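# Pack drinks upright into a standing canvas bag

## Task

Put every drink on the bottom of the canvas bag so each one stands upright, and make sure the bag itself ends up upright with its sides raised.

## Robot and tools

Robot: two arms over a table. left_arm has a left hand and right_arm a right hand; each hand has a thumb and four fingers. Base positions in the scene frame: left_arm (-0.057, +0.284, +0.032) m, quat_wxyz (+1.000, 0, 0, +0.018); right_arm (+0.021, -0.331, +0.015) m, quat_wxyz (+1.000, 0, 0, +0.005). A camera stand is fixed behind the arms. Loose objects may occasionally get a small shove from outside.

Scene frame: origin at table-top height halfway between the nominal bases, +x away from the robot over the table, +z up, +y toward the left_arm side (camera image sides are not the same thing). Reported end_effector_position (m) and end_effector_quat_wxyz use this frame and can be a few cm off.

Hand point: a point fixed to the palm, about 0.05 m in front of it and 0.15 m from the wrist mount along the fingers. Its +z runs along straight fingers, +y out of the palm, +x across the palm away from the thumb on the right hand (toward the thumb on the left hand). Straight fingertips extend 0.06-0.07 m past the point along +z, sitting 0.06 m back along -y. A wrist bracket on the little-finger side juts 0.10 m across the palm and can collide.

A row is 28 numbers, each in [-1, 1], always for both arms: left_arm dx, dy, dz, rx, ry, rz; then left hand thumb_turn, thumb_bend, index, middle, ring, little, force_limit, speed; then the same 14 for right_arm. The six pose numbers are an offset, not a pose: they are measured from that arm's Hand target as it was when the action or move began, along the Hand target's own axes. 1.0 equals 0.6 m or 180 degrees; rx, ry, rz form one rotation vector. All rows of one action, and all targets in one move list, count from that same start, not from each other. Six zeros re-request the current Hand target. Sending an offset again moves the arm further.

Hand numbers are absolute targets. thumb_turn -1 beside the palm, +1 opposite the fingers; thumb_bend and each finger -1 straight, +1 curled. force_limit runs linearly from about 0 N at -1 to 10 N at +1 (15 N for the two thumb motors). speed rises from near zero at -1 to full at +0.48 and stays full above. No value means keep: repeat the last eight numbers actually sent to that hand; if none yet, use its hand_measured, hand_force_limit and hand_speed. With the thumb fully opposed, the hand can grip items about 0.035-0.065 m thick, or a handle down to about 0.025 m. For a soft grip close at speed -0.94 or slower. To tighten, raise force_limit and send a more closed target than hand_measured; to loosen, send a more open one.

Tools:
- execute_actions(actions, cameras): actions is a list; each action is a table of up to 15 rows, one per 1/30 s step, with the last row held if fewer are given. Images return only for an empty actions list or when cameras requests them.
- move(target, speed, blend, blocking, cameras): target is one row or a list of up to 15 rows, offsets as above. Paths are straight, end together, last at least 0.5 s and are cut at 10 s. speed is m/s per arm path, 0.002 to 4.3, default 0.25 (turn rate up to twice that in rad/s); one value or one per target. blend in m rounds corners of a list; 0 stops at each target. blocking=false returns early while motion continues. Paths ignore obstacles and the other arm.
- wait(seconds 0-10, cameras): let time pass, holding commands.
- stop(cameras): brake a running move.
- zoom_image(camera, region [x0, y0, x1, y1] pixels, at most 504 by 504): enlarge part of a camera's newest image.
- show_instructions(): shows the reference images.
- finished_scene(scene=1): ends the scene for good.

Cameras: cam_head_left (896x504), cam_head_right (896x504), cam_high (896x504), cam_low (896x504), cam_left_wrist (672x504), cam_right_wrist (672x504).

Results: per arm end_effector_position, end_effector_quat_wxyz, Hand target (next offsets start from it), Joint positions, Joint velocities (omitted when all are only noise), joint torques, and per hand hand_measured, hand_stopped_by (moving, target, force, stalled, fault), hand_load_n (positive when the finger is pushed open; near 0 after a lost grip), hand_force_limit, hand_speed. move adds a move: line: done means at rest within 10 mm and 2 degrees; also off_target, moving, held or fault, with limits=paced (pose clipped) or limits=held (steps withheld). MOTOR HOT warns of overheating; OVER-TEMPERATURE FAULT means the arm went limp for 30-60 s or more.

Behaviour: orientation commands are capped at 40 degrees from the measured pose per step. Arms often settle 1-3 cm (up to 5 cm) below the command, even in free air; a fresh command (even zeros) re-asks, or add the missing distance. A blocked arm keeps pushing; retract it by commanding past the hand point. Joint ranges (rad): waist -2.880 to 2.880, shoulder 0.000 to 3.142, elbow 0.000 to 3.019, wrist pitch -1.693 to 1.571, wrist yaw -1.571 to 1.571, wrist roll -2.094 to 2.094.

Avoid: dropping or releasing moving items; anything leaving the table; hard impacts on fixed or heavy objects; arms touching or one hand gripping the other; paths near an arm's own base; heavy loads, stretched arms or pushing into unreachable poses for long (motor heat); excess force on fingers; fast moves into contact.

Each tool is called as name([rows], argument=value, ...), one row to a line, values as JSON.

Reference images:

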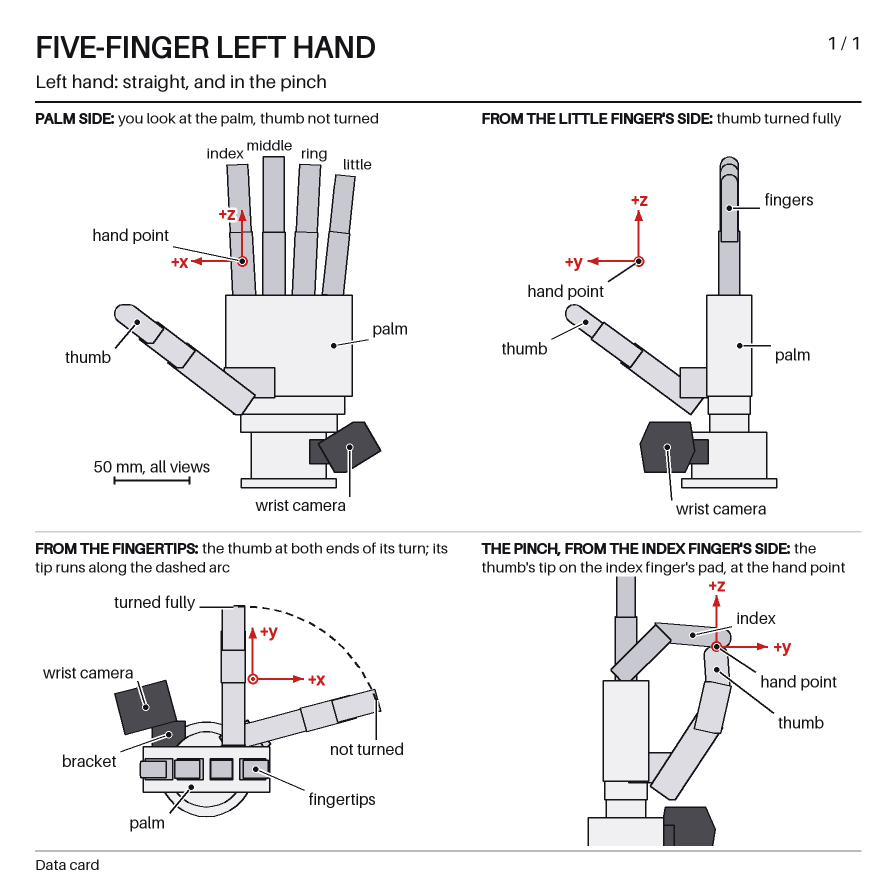

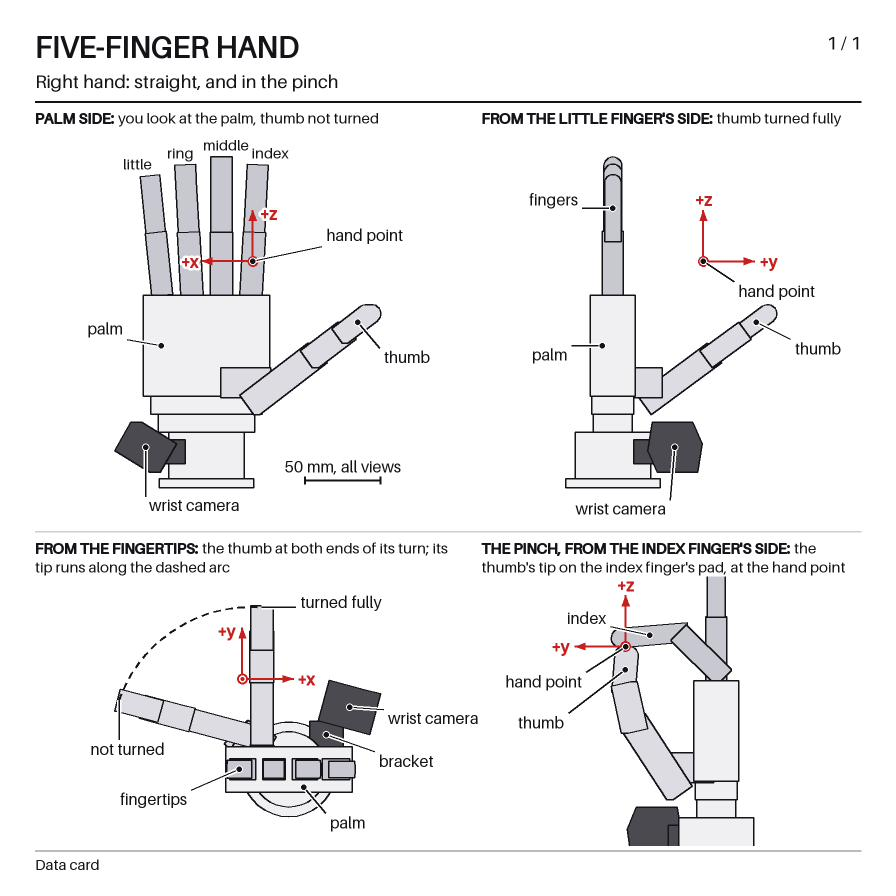

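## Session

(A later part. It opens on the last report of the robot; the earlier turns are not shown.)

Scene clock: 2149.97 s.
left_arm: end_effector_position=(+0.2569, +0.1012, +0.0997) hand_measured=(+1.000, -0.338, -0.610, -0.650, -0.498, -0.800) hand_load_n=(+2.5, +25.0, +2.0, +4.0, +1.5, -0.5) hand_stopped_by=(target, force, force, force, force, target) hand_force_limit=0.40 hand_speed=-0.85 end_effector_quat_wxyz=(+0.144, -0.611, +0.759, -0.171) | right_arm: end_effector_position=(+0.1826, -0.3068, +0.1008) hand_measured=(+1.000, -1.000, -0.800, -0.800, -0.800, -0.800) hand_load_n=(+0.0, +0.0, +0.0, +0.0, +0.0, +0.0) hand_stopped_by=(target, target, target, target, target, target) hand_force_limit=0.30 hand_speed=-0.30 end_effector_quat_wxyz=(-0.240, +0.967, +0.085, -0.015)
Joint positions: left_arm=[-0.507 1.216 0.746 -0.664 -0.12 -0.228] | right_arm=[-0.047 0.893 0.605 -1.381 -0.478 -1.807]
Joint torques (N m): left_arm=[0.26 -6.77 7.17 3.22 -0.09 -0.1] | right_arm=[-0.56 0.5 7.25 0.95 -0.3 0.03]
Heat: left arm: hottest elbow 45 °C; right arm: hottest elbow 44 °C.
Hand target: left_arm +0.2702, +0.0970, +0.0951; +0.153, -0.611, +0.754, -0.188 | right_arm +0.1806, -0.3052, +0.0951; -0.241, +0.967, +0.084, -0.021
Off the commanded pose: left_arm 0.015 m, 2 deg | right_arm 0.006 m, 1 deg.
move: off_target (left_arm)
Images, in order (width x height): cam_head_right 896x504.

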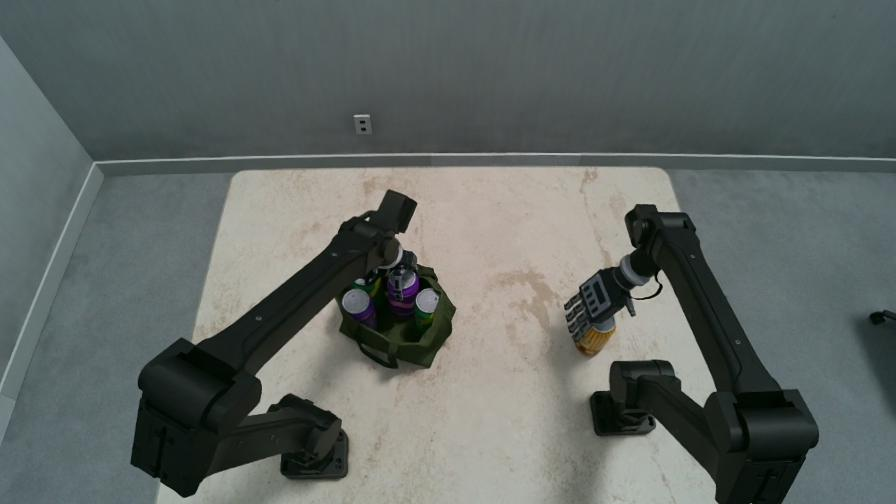

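move(target=[0,0,0,0,0,0,1,-1,-0.3,-0.3,-0.3,-0.8,0.4,-0.85,0,0,0,0,0,0,1,-1,-0.8,-0.8,-0.8,-0.8,0.3,-0.3], speed=0.05, cameras=["cam_high","cam_head_right"])

zoom_image(camera="cam_high", region=[290, 125, 410, 245])

zoom_image(camera="cam_head_right", region=[300, 190, 480, 380])

Scene clock: 2154.07 s.
left_arm: end_effector_position=(+0.2616, +0.0990, +0.0963) hand_measured=(+1.000, -1.000, -0.608, -0.650, -0.498, -0.800) hand_load_n=(+0.0, +0.0, +0.0, +0.0, +0.0, -2.5) hand_stopped_by=(target, target, force, force, force, target) hand_force_limit=0.40 hand_speed=-0.85 end_effector_quat_wxyz=(+0.148, -0.610, +0.757, -0.179) | right_arm: end_effector_position=(+0.1826, -0.3068, +0.1008) hand_measured=(+1.000, -1.000, -0.800, -0.800, -0.800, -0.800) hand_load_n=(+0.0, +0.0, +0.0, +0.0, +0.0, +0.0) hand_stopped_by=(target, target, target, target, target, target) hand_force_limit=0.30 hand_speed=-0.30 end_effector_quat_wxyz=(-0.240, +0.967, +0.085, -0.015)
Joint positions: left_arm=[-0.507 1.224 0.739 -0.631 -0.121 -0.228] | right_arm=[-0.047 0.893 0.605 -1.381 -0.478 -1.807]
Joint torques (N m): left_arm=[0.32 -7.41 7.58 1.96 -0.05 -0.09] | right_arm=[-0.5 0.5 7.25 0.96 -0.3 0.03]
Heat: left arm: hottest elbow 45 °C; right arm: hottest elbow 43 °C.
Hand target: left_arm +0.2702, +0.0970, +0.0951; +0.153, -0.611, +0.754, -0.188 | right_arm +0.1806, -0.3052, +0.0951; -0.241, +0.967, +0.084, -0.021
Off the commanded pose: left_arm 0.009 m, 1 deg | right_arm 0.006 m, 1 deg.
move: done
Images, in order (width x height): cam_head_right 896x504, cam_high 896x504.

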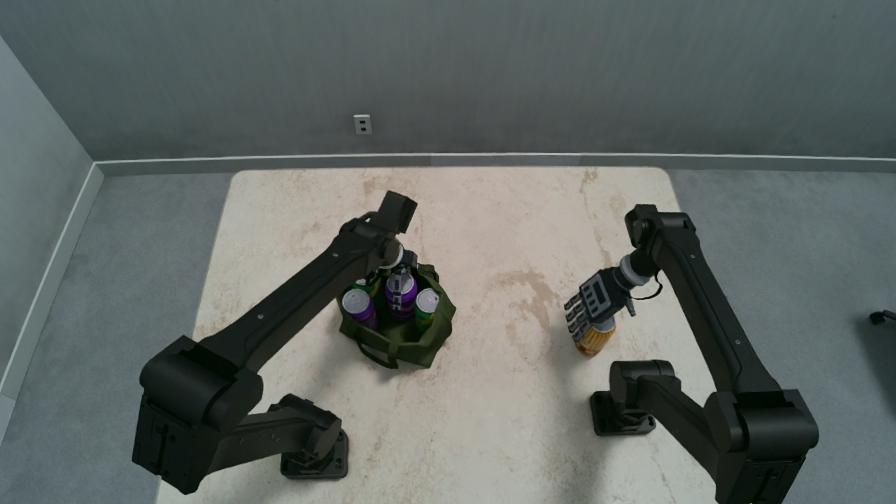

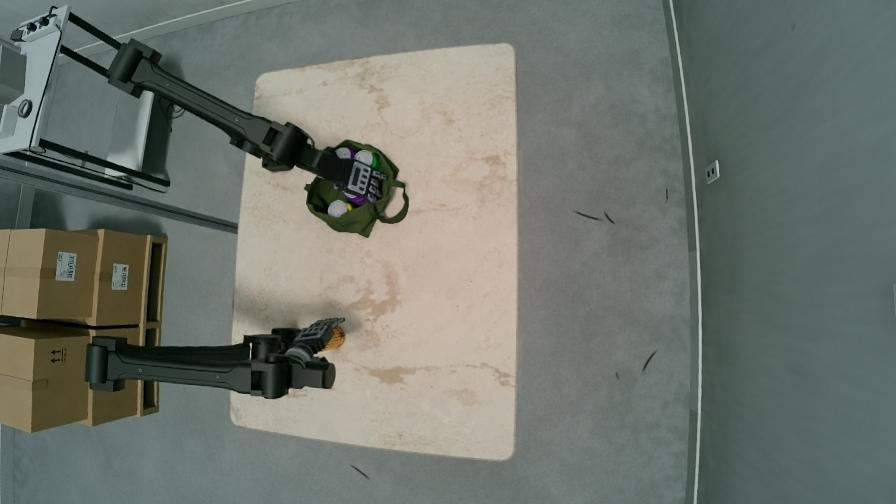

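Scaled by 4.200 from the camera's 896x504 image, which has a finer 1280x720 frame.

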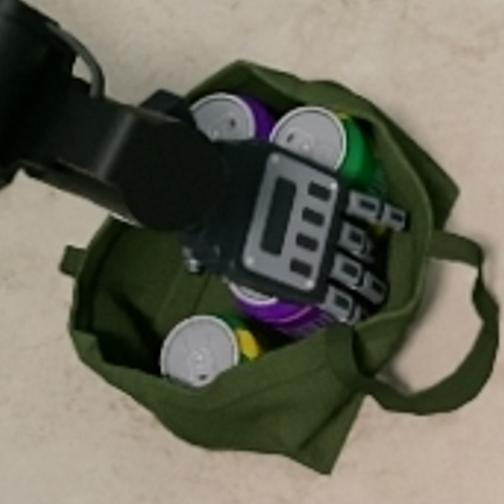

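Scaled by 2.653 from the camera's 896x504 image, which has a finer 1280x720 frame.

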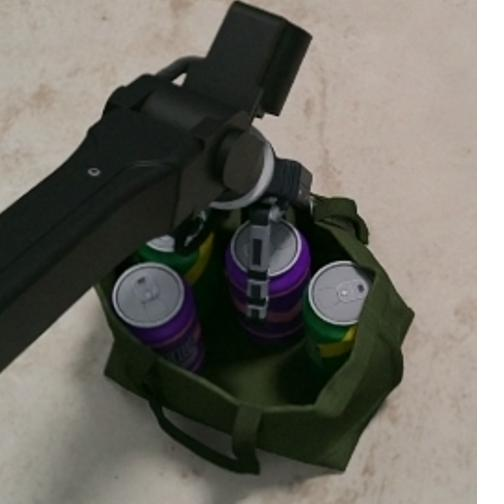

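move(target=[0,-0.0118,-0.01,0,0,0,1,-1,-0.75,-0.75,-0.75,-0.8,0.4,-0.85,0,0,0,0,0,0,1,-1,-0.8,-0.8,-0.8,-0.8,0.3,-0.3], speed=0.05, cameras=["cam_high","cam_head_right"])

zoom_image(camera="cam_high", region=[290, 125, 410, 245])

zoom_image(camera="cam_head_right", region=[300, 190, 480, 380])

Scene clock: 2155.47 s.
left_arm: end_effector_position=(+0.2617, +0.0992, +0.0963) hand_measured=(+1.000, -1.000, -0.750, -0.750, -0.750, -0.800) hand_load_n=(+0.0, +0.0, -0.5, +0.0, +0.0, -2.0) hand_stopped_by=(target, target, target, target, target, target) hand_force_limit=0.40 hand_speed=-0.85 end_effector_quat_wxyz=(+0.148, -0.611, +0.757, -0.179) | right_arm: end_effector_position=(+0.1826, -0.3068, +0.1008) hand_measured=(+1.000, -1.000, -0.800, -0.800, -0.800, -0.800) hand_load_n=(+0.0, +0.0, +0.0, +0.0, +0.0, +0.0) hand_stopped_by=(target, target, target, target, target, target) hand_force_limit=0.30 hand_speed=-0.30 end_effector_quat_wxyz=(-0.240, +0.967, +0.085, -0.015)
Joint positions: left_arm=[-0.506 1.224 0.739 -0.631 -0.121 -0.228] | right_arm=[-0.047 0.893 0.605 -1.381 -0.478 -1.807]
Joint torques (N m): left_arm=[0.38 -7.77 9.11 0.87 0 -0.07] | right_arm=[-0.5 0.44 7.27 0.95 -0.3 0.03]
Heat: left arm: hottest elbow 44 °C; right arm: hottest elbow 43 °C.
Hand target: left_arm +0.2736, +0.0962, +0.1037; +0.153, -0.611, +0.754, -0.188 | right_arm +0.1806, -0.3052, +0.0951; -0.241, +0.967, +0.084, -0.021
Off the commanded pose: left_arm 0.014 m, 1 deg | right_arm 0.006 m, 1 deg.
move: off_target (left_arm)
Images, in order (width x height): cam_head_right 896x504, cam_high 896x504.

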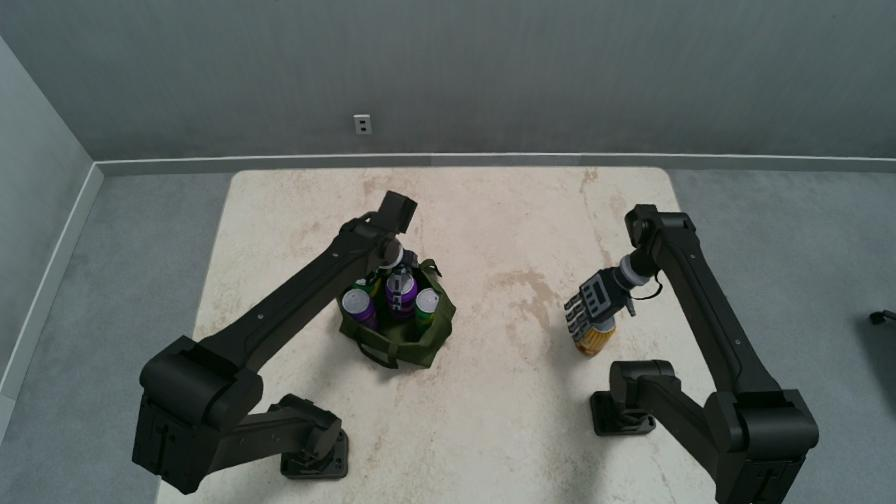

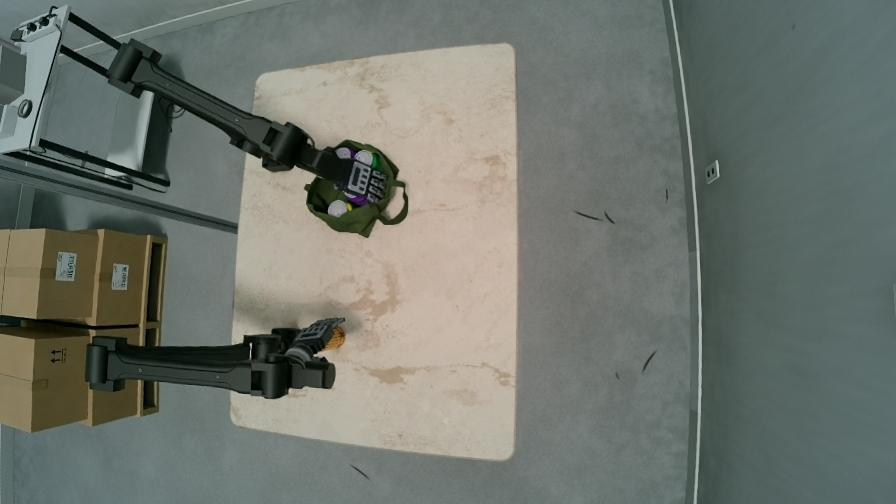

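Scaled by 4.200 from the camera's 896x504 image, which has a finer 1280x720 frame.

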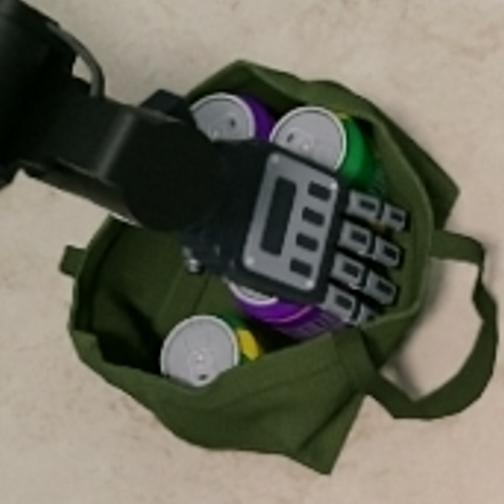

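Scaled by 2.653 from the camera's 896x504 image, which has a finer 1280x720 frame.

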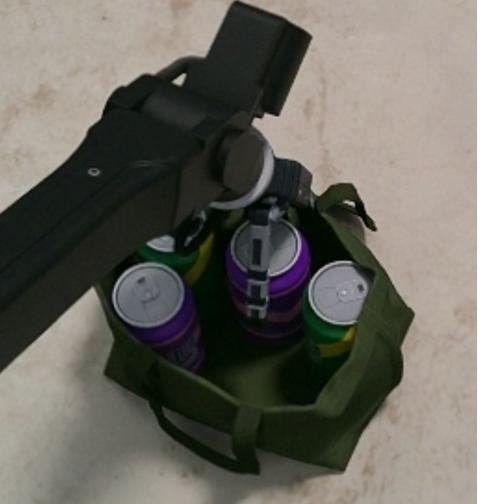

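move(target=[0,-0.0353,-0.0378,0,0,0,1,-1,-0.75,-0.75,-0.75,-0.8,0.4,-0.85,0,0,0,0,0,0,1,-1,-0.8,-0.8,-0.8,-0.8,0.3,-0.3], speed=0.05, cameras=["cam_high","cam_head_right"])

zoom_image(camera="cam_high", region=[290, 125, 410, 245])

zoom_image(camera="cam_head_right", region=[300, 190, 480, 380])

Scene clock: 2157.30 s.
left_arm: end_effector_position=(+0.2598, +0.1020, +0.1069) hand_measured=(+1.000, -1.000, -0.750, -0.750, -0.750, -0.800) hand_load_n=(+0.0, -0.5, +0.0, +0.0, +0.0, +0.0) hand_stopped_by=(target, target, target, target, target, target) hand_force_limit=0.40 hand_speed=-0.85 end_effector_quat_wxyz=(+0.141, -0.614, +0.759, -0.163) | right_arm: end_effector_position=(+0.1826, -0.3068, +0.1008) hand_measured=(+1.000, -1.000, -0.800, -0.800, -0.800, -0.800) hand_load_n=(+0.0, +0.0, +0.0, +0.0, +0.0, +0.0) hand_stopped_by=(target, target, target, target, target, target) hand_force_limit=0.30 hand_speed=-0.30 end_effector_quat_wxyz=(-0.240, +0.967, +0.085, -0.015)
Joint positions: left_arm=[-0.501 1.224 0.778 -0.705 -0.12 -0.228] | right_arm=[-0.047 0.893 0.605 -1.381 -0.478 -1.807]
Joint torques (N m): left_arm=[0.5 -9.52 11.37 0.34 0.04 -0.01] | right_arm=[-0.5 0.5 7.25 0.95 -0.3 0.02]
Heat: left arm: hottest elbow 44 °C; right arm: hottest elbow 43 °C.
Hand target: left_arm +0.2813, +0.0946, +0.1336; +0.153, -0.611, +0.754, -0.187 | right_arm +0.1806, -0.3052, +0.0951; -0.241, +0.967, +0.084, -0.021
Off the commanded pose: left_arm 0.035 m, 3 deg | right_arm 0.006 m, 1 deg.
move: off_target (left_arm)
Images, in order (width x height): cam_head_right 896x504, cam_high 896x504.

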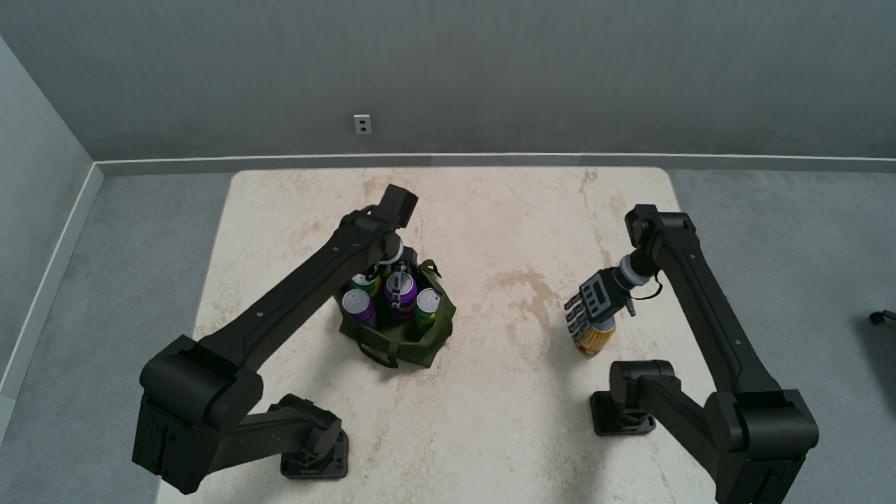

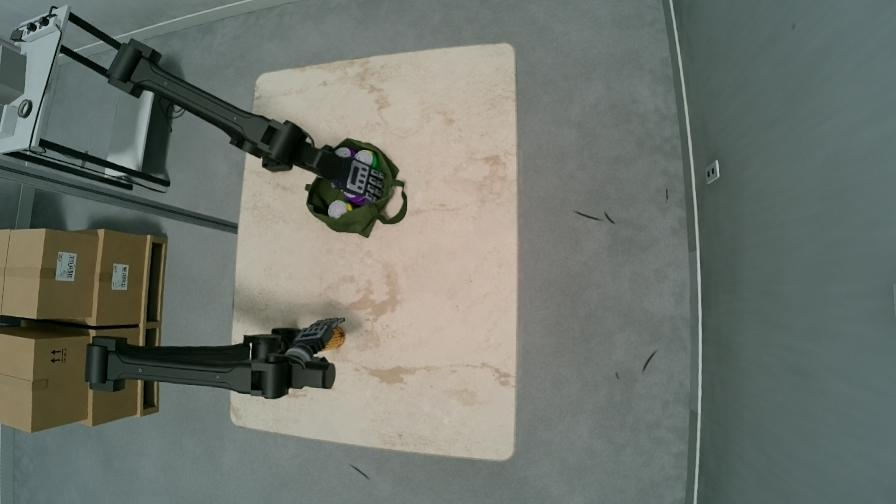

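Scaled by 4.200 from the camera's 896x504 image, which has a finer 1280x720 frame.

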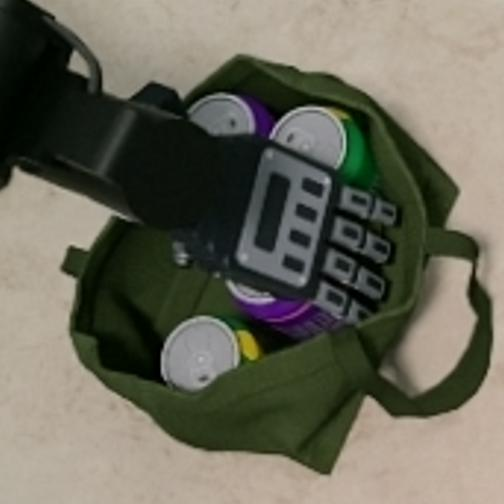

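Scaled by 2.653 from the camera's 896x504 image, which has a finer 1280x720 frame.

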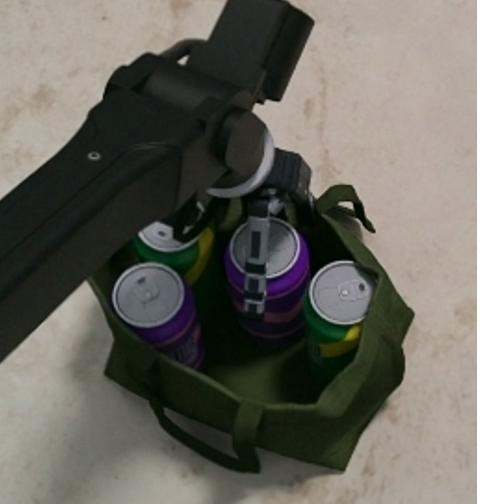

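move(target=[0,-0.047,-0.0883,0,0,0,1,-1,-0.75,-0.75,-0.75,-0.8,0.4,-0.85,0,0,0,0,0,0,1,-1,-0.8,-0.8,-0.8,-0.8,0.3,-0.3], speed=0.07, cameras=["cam_high","cam_head_right"])

zoom_image(camera="cam_high", region=[290, 125, 410, 245])

zoom_image(camera="cam_head_right", region=[300, 190, 480, 380])

Scene clock: 2159.23 s.
left_arm: end_effector_position=(+0.2636, +0.0999, +0.1655) hand_measured=(+1.000, -1.000, -0.750, -0.750, -0.750, -0.800) hand_load_n=(+0.0, +0.5, +0.0, +0.0, +0.0, +0.0) hand_stopped_by=(target, target, target, target, target, target) hand_force_limit=0.40 hand_speed=-0.85 end_effector_quat_wxyz=(+0.141, -0.614, +0.759, -0.164) | right_arm: end_effector_position=(+0.1826, -0.3068, +0.1008) hand_measured=(+1.000, -1.000, -0.800, -0.800, -0.800, -0.800) hand_load_n=(+0.0, +0.0, +0.0, +0.0, +0.0, +0.0) hand_stopped_by=(target, target, target, target, target, target) hand_force_limit=0.30 hand_speed=-0.30 end_effector_quat_wxyz=(-0.240, +0.967, +0.085, -0.015)
Joint positions: left_arm=[-0.501 1.173 0.901 -0.879 -0.119 -0.228] | right_arm=[-0.047 0.893 0.605 -1.381 -0.478 -1.807]
Joint torques (N m): left_arm=[0.38 -9.29 11.84 0.29 0.02 -0.02] | right_arm=[-0.56 0.5 7.27 0.96 -0.3 0.03]
Heat: left arm: hottest elbow 45 °C; right arm: hottest elbow 43 °C.
Hand target: left_arm +0.2814, +0.0945, +0.1936; +0.152, -0.611, +0.754, -0.188 | right_arm +0.1806, -0.3052, +0.0951; -0.241, +0.967, +0.084, -0.021
Off the commanded pose: left_arm 0.034 m, 3 deg | right_arm 0.006 m, 1 deg.
move: off_target (left_arm)
Images, in order (width x height): cam_head_right 896x504, cam_high 896x504.

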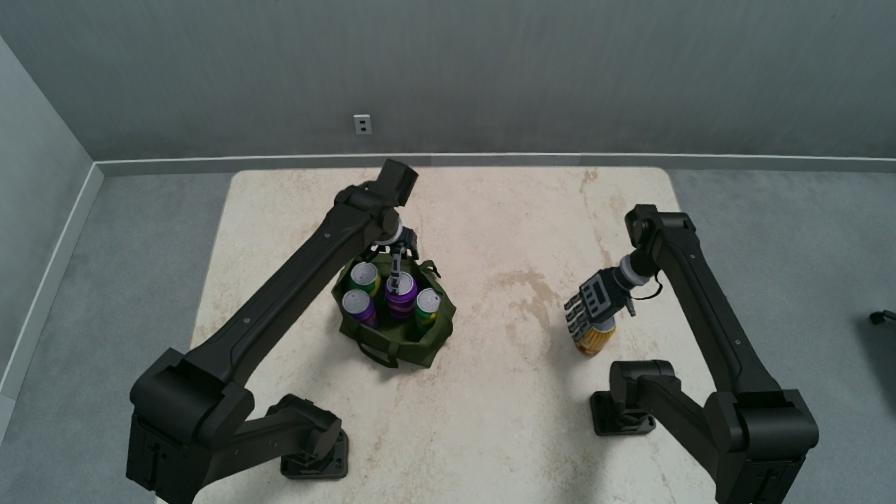

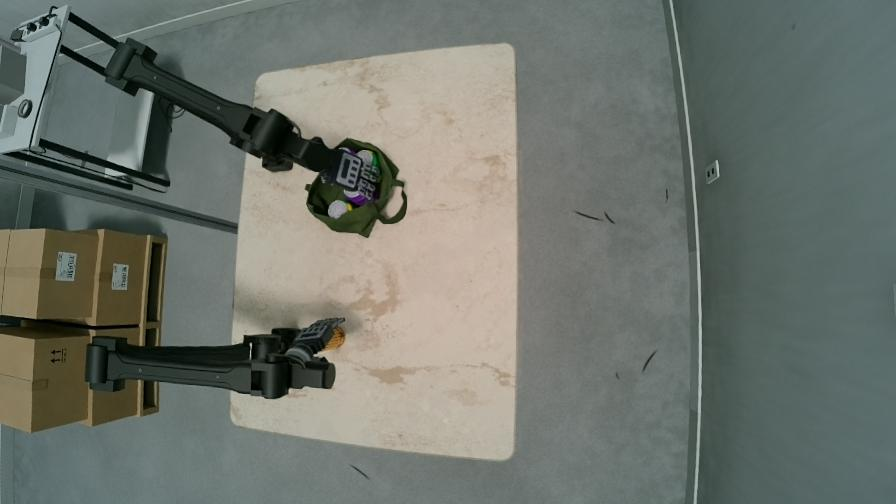

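Scaled by 4.200 from the camera's 896x504 image, which has a finer 1280x720 frame.

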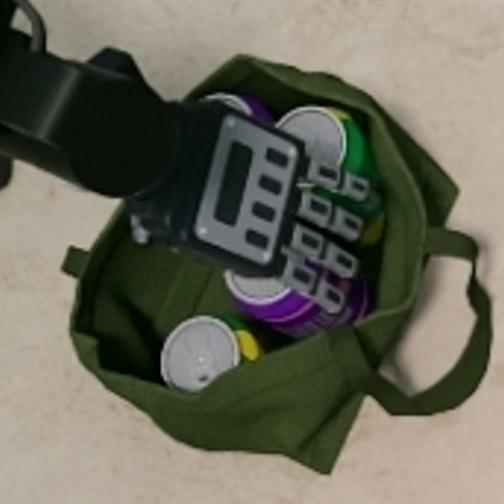

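Scaled by 2.653 from the camera's 896x504 image, which has a finer 1280x720 frame.

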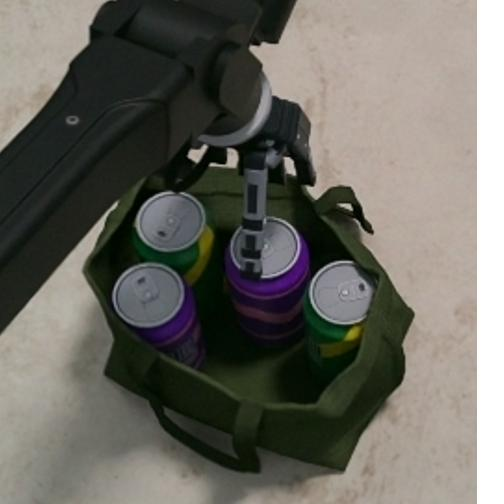

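move(target=[0,-0.0626,-0.1177,0,0,0,1,-1,-0.75,-0.75,-0.75,-0.8,0.4,-0.85,0,0,0,0,0,0,1,-1,-0.8,-0.8,-0.8,-0.8,0.3,-0.3], speed=0.15)

move(target=[0.18,-0.13,0,0,0,0,1,0.8,-1,-1,-1,-1,0.4,-0.5,0,0,0,0,0,0,1,-1,-0.8,-0.8,-0.8,-0.8,0.3,-0.3], speed=0.2, cameras=["cam_high","cam_head_right","cam_low"])

zoom_image(camera="cam_high", region=[290, 125, 410, 245])

zoom_image(camera="cam_head_right", region=[300, 190, 480, 380])

Scene clock: 2161.10 s.
left_arm: end_effector_position=(+0.2674, +0.0980, +0.2471) hand_measured=(+1.000, -1.000, -0.750, -0.750, -0.750, -0.800) hand_load_n=(+0.0, +0.0, +0.0, +0.0, +0.0, +0.0) hand_stopped_by=(target, target, target, target, target, target) hand_force_limit=0.40 hand_speed=-0.85 end_effector_quat_wxyz=(+0.142, -0.614, +0.759, -0.167) | right_arm: end_effector_position=(+0.1826, -0.3068, +0.1008) hand_measured=(+1.000, -1.000, -0.800, -0.800, -0.800, -0.800) hand_load_n=(+0.0, +0.0, +0.0, +0.0, +0.0, +0.0) hand_stopped_by=(target, target, target, target, target, target) hand_force_limit=0.30 hand_speed=-0.30 end_effector_quat_wxyz=(-0.240, +0.967, +0.085, -0.015)
Joint positions: left_arm=[-0.501 1.143 1.094 -1.095 -0.119 -0.228] | right_arm=[-0.047 0.893 0.605 -1.381 -0.478 -1.807]
Joint torques (N m): left_arm=[0.44 -8.35 12.21 0.29 0.02 -0.02] | right_arm=[-0.5 0.44 7.28 0.94 -0.3 0.02]
Heat: left arm: hottest elbow 45 °C; right arm: hottest elbow 43 °C.
Hand target: left_arm +0.2813, +0.0944, +0.2737; +0.152, -0.611, +0.754, -0.188 | right_arm +0.1806, -0.3052, +0.0951; -0.241, +0.967, +0.084, -0.021
Off the commanded pose: left_arm 0.030 m, 3 deg | right_arm 0.006 m, 1 deg.
move: off_target (left_arm)

Scene clock: 2163.90 s.
left_arm: end_effector_position=(+0.3159, -0.0143, +0.2878) hand_measured=(+1.000, +0.800, -1.000, -1.000, -1.000, -1.000) hand_load_n=(+0.0, +0.0, +0.0, +0.0, +0.0, +0.0) hand_stopped_by=(target, target, target, target, target, target) hand_force_limit=0.40 hand_speed=-0.50 end_effector_quat_wxyz=(+0.148, -0.608, +0.761, -0.168) | right_arm: end_effector_position=(+0.1826, -0.3068, +0.1008) hand_measured=(+1.000, -1.000, -0.800, -0.800, -0.800, -0.800) hand_load_n=(+0.0, +0.0, +0.5, +0.0, +0.0, +0.0) hand_stopped_by=(target, target, target, target, target, target) hand_force_limit=0.30 hand_speed=-0.30 end_effector_quat_wxyz=(-0.240, +0.967, +0.085, -0.015)
Joint positions: left_arm=[-0.686 1.408 1.436 -1.191 -0.201 -0.386] | right_arm=[-0.047 0.893 0.605 -1.381 -0.478 -1.807]
Joint torques (N m): left_arm=[-0.62 -11.81 12.23 0.17 -0.3 -0.26] | right_arm=[-0.5 0.44 7.27 0.96 -0.3 0.03]
Heat: left arm: hottest elbow 45 °C; right arm: hottest elbow 43 °C.
Hand target: left_arm +0.3264, -0.0255, +0.3101; +0.153, -0.611, +0.754, -0.188 | right_arm +0.1806, -0.3052, +0.0951; -0.241, +0.967, +0.084, -0.021
Off the commanded pose: left_arm 0.027 m, 2 deg | right_arm 0.006 m, 1 deg.
move: off_target (left_arm)
Images, in order (width x height): cam_head_right 896x504, cam_high 896x504, cam_low 896x504.

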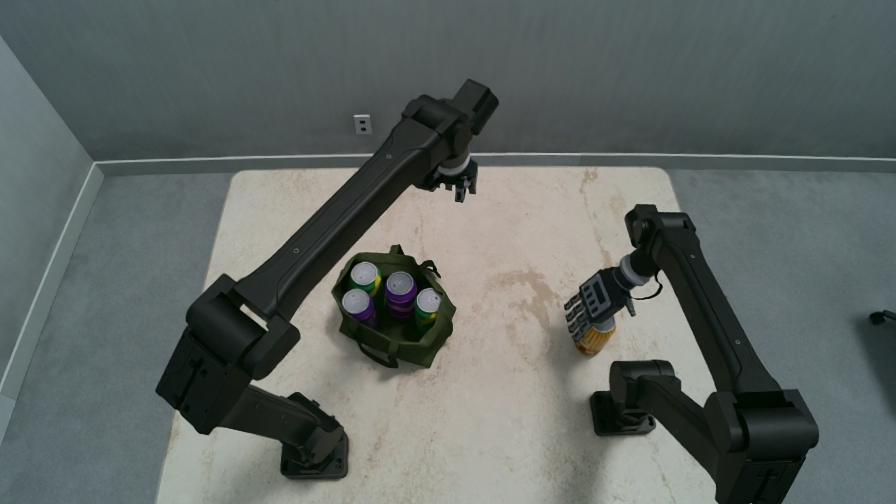

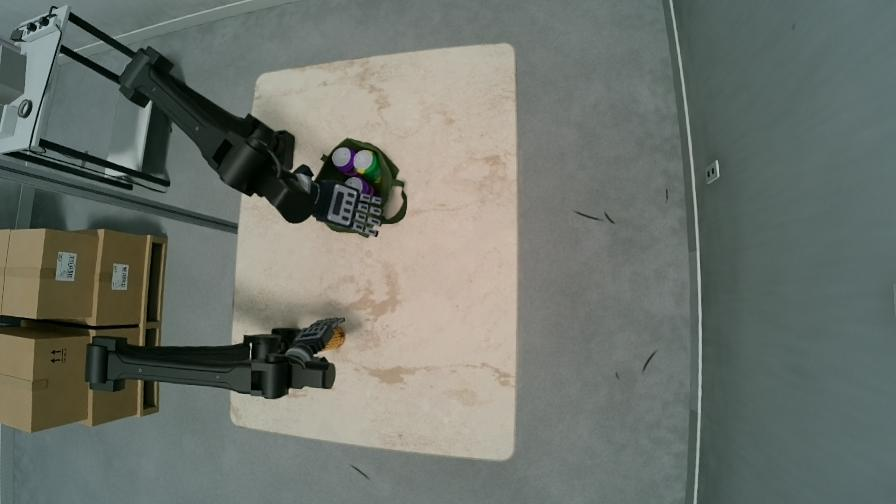

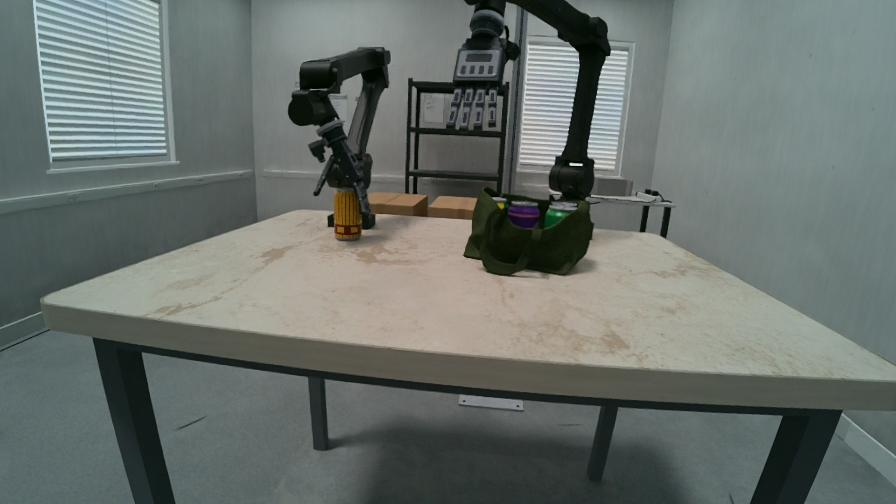

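Scaled by 4.200 from the camera's 896x504 image, which has a finer 1280x720 frame.

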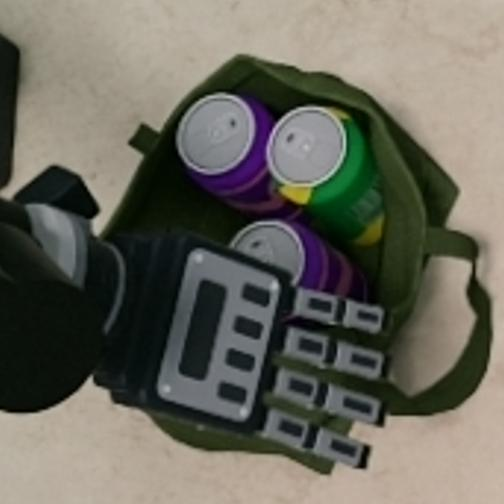

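Scaled by 2.653 from the camera's 896x504 image, which has a finer 1280x720 frame.

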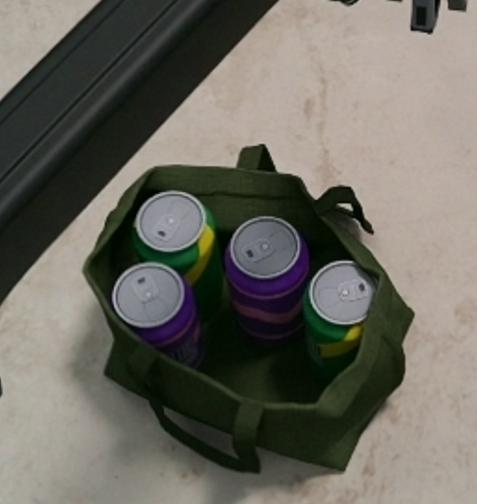

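move(target=[-0.563,0.175,-0.093,0,0,0,1,0.8,-1,-1,-1,-1,0.4,-0.5,0,0,0,0,0,0,1,-0.2,-0.8,-0.8,-0.8,-0.8,0.2,-0.85], speed=0.2, cameras=["cam_high","cam_head_right","cam_right_wrist"])

zoom_image(camera="cam_high", region=[290, 125, 410, 245])

Scene clock: 2169.80 s.
left_arm: end_effector_position=(+0.2800, +0.3265, +0.3078) hand_measured=(+1.000, +0.800, -1.000, -1.000, -1.000, -1.000) hand_load_n=(+0.0, +0.0, +0.0, +0.0, +0.0, +0.0) hand_stopped_by=(target, target, target, target, target, target) hand_force_limit=0.40 hand_speed=-0.50 end_effector_quat_wxyz=(+0.153, -0.613, +0.752, -0.189) | right_arm: end_effector_position=(+0.1826, -0.3068, +0.1007) hand_measured=(+1.000, -0.316, -0.800, -0.800, -0.800, -0.800) hand_load_n=(+0.0, +9.5, +2.5, +0.0, +0.0, +0.0) hand_stopped_by=(target, force, target, target, target, target) hand_force_limit=0.20 hand_speed=-0.85 end_effector_quat_wxyz=(-0.241, +0.967, +0.085, -0.015)
Joint positions: left_arm=[0.223 1.085 1.204 -1.244 0.213 0.415] | right_arm=[-0.047 0.893 0.605 -1.381 -0.478 -1.807]
Joint torques (N m): left_arm=[0.38 -6.89 8.92 0.23 0.3 0.02] | right_arm=[-0.5 0.44 7.24 0.96 -0.31 0.02]
Heat: left arm: hottest elbow 45 °C; right arm: hottest elbow 43 °C.
Hand target: left_arm +0.2802, +0.3296, +0.3104; +0.152, -0.611, +0.754, -0.188 | right_arm +0.1806, -0.3052, +0.0951; -0.241, +0.967, +0.084, -0.021
Off the commanded pose: left_arm 0.004 m, 0 deg | right_arm 0.006 m, 1 deg.
move: done
Images, in order (width x height): cam_head_right 896x504, cam_high 896x504, cam_right_wrist 672x504.

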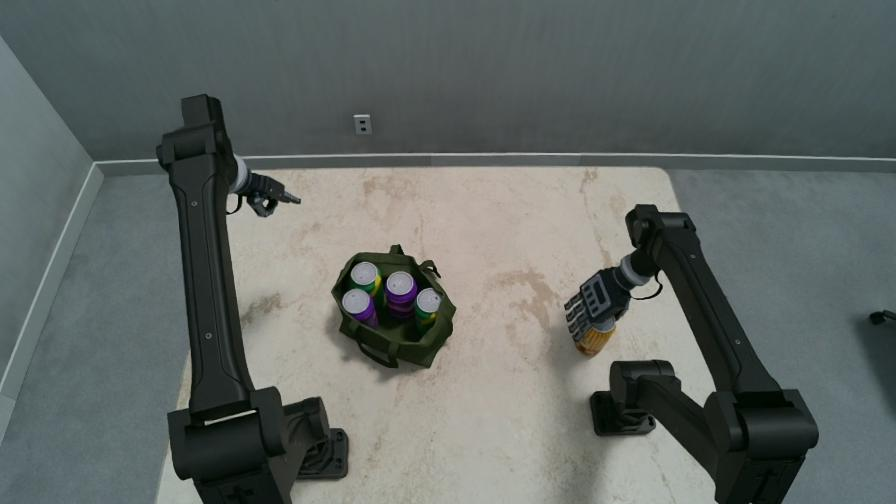

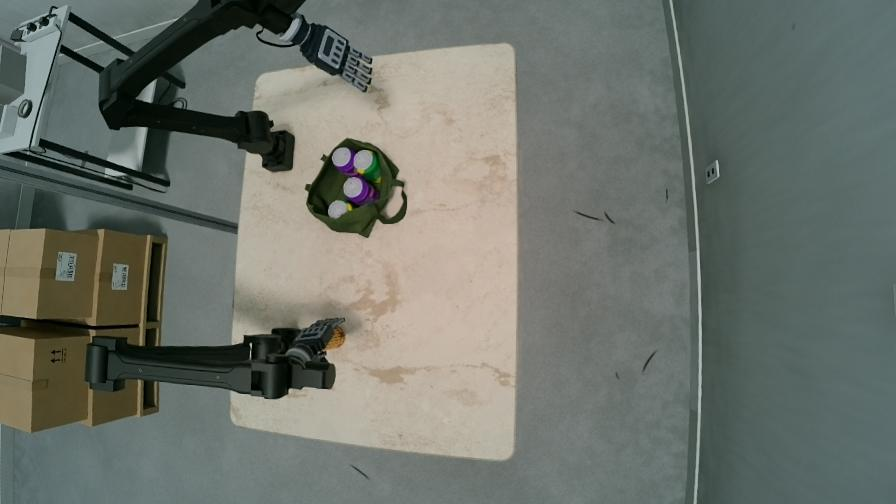

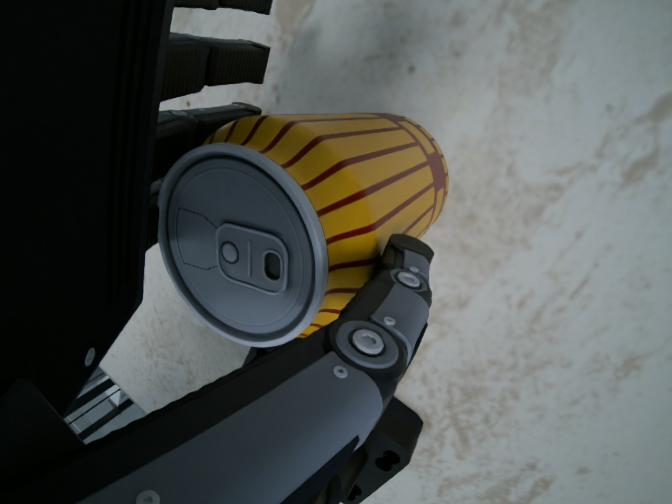

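Scaled by 4.200 from the camera's 896x504 image, which has a finer 1280x720 frame.

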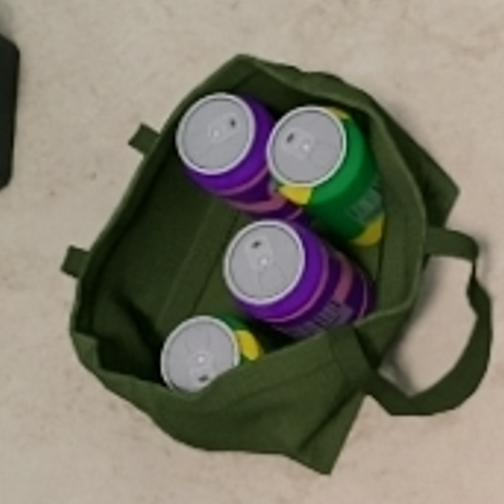

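move(target=[0.4013,0.1805,-0.0015,-0.1105,0.0276,0.085,1,0.8,-1,-1,-1,-1,0.4,-0.5,0,0,0,0,0,0,1,-0.2,-0.8,-0.8,-0.8,-0.8,0.2,-0.85], speed=0.2, cameras=["cam_high","cam_head_right","cam_left_wrist"])

zoom_image(camera="cam_high", region=[290, 125, 410, 245])

zoom_image(camera="cam_head_right", region=[300, 190, 480, 380])

Scene clock: 2185.20 s.
left_arm: end_effector_position=(+0.1393, +0.1149, +0.2611) hand_measured=(+1.000, +0.800, -1.000, -1.000, -1.000, -1.000) hand_load_n=(+0.0, +0.0, +0.0, +0.0, +0.0, +0.0) hand_stopped_by=(target, target, target, target, target, target) hand_force_limit=0.40 hand_speed=-0.50 end_effector_quat_wxyz=(+0.039, -0.511, +0.856, -0.066) | right_arm: end_effector_position=(+0.1826, -0.3068, +0.1007) hand_measured=(+1.000, -0.316, -0.800, -0.800, -0.800, -0.800) hand_load_n=(+0.0, +9.5, +2.5, +0.0, +0.0, +0.0) hand_stopped_by=(target, force, target, target, target, target) hand_force_limit=0.20 hand_speed=-0.85 end_effector_quat_wxyz=(-0.241, +0.967, +0.085, -0.015)
Joint positions: left_arm=[-0.616 1.046 1.076 -1.447 -0.012 -0.083] | right_arm=[-0.047 0.893 0.605 -1.381 -0.478 -1.807]
Joint torques (N m): left_arm=[-0.85 -5.77 7.76 -0.32 -0.12 -0.28] | right_arm=[-0.56 0.5 7.25 0.96 -0.31 0.03]
Heat: left arm: hottest elbow 44 °C; right arm: hottest elbow 43 °C.
Hand target: left_arm +0.1362, +0.1141, +0.2602; +0.036, -0.514, +0.855, -0.059 | right_arm +0.1806, -0.3052, +0.0951; -0.241, +0.967, +0.084, -0.021
Off the commanded pose: left_arm 0.003 m, 1 deg | right_arm 0.006 m, 1 deg.
move: done
Images, in order (width x height): cam_head_right 896x504, cam_high 896x504, cam_left_wrist 672x504.

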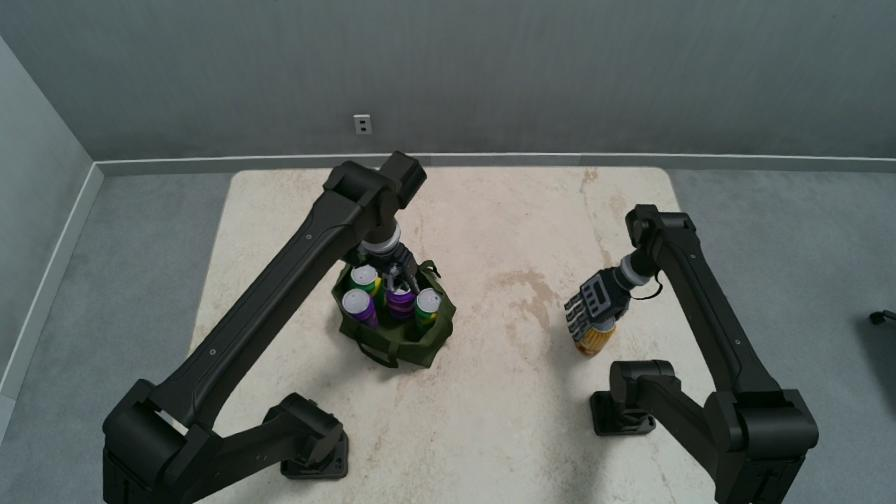

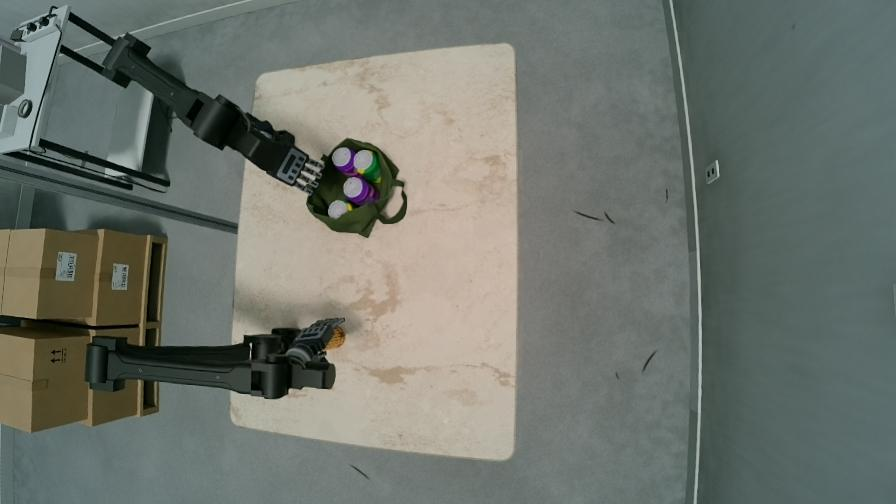

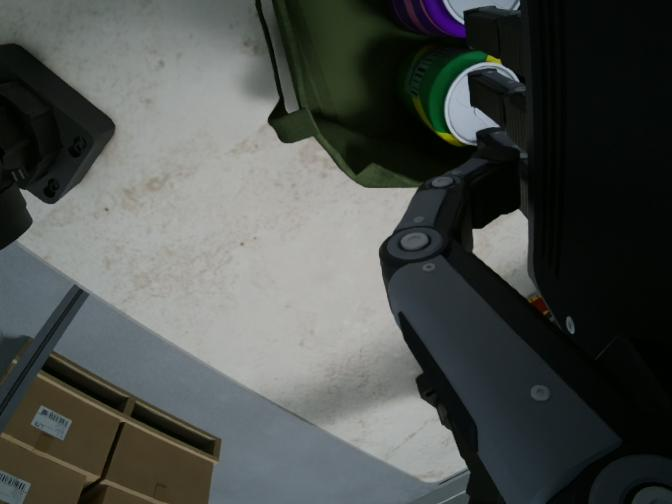

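Scaled by 4.200 from the camera's 896x504 image, which has a finer 1280x720 frame.

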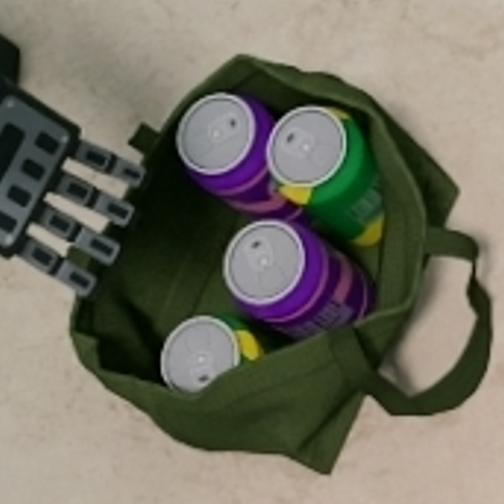

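Scaled by 2.653 from the camera's 896x504 image, which has a finer 1280x720 frame.

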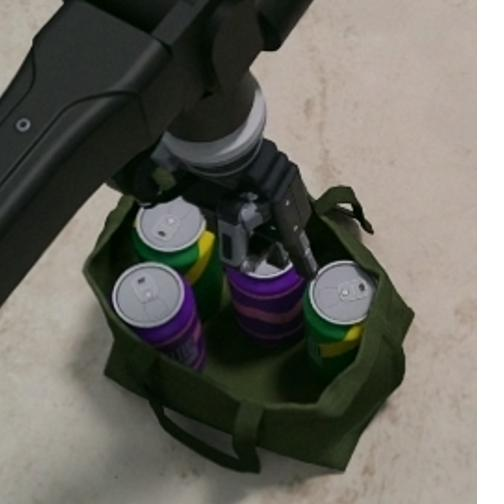

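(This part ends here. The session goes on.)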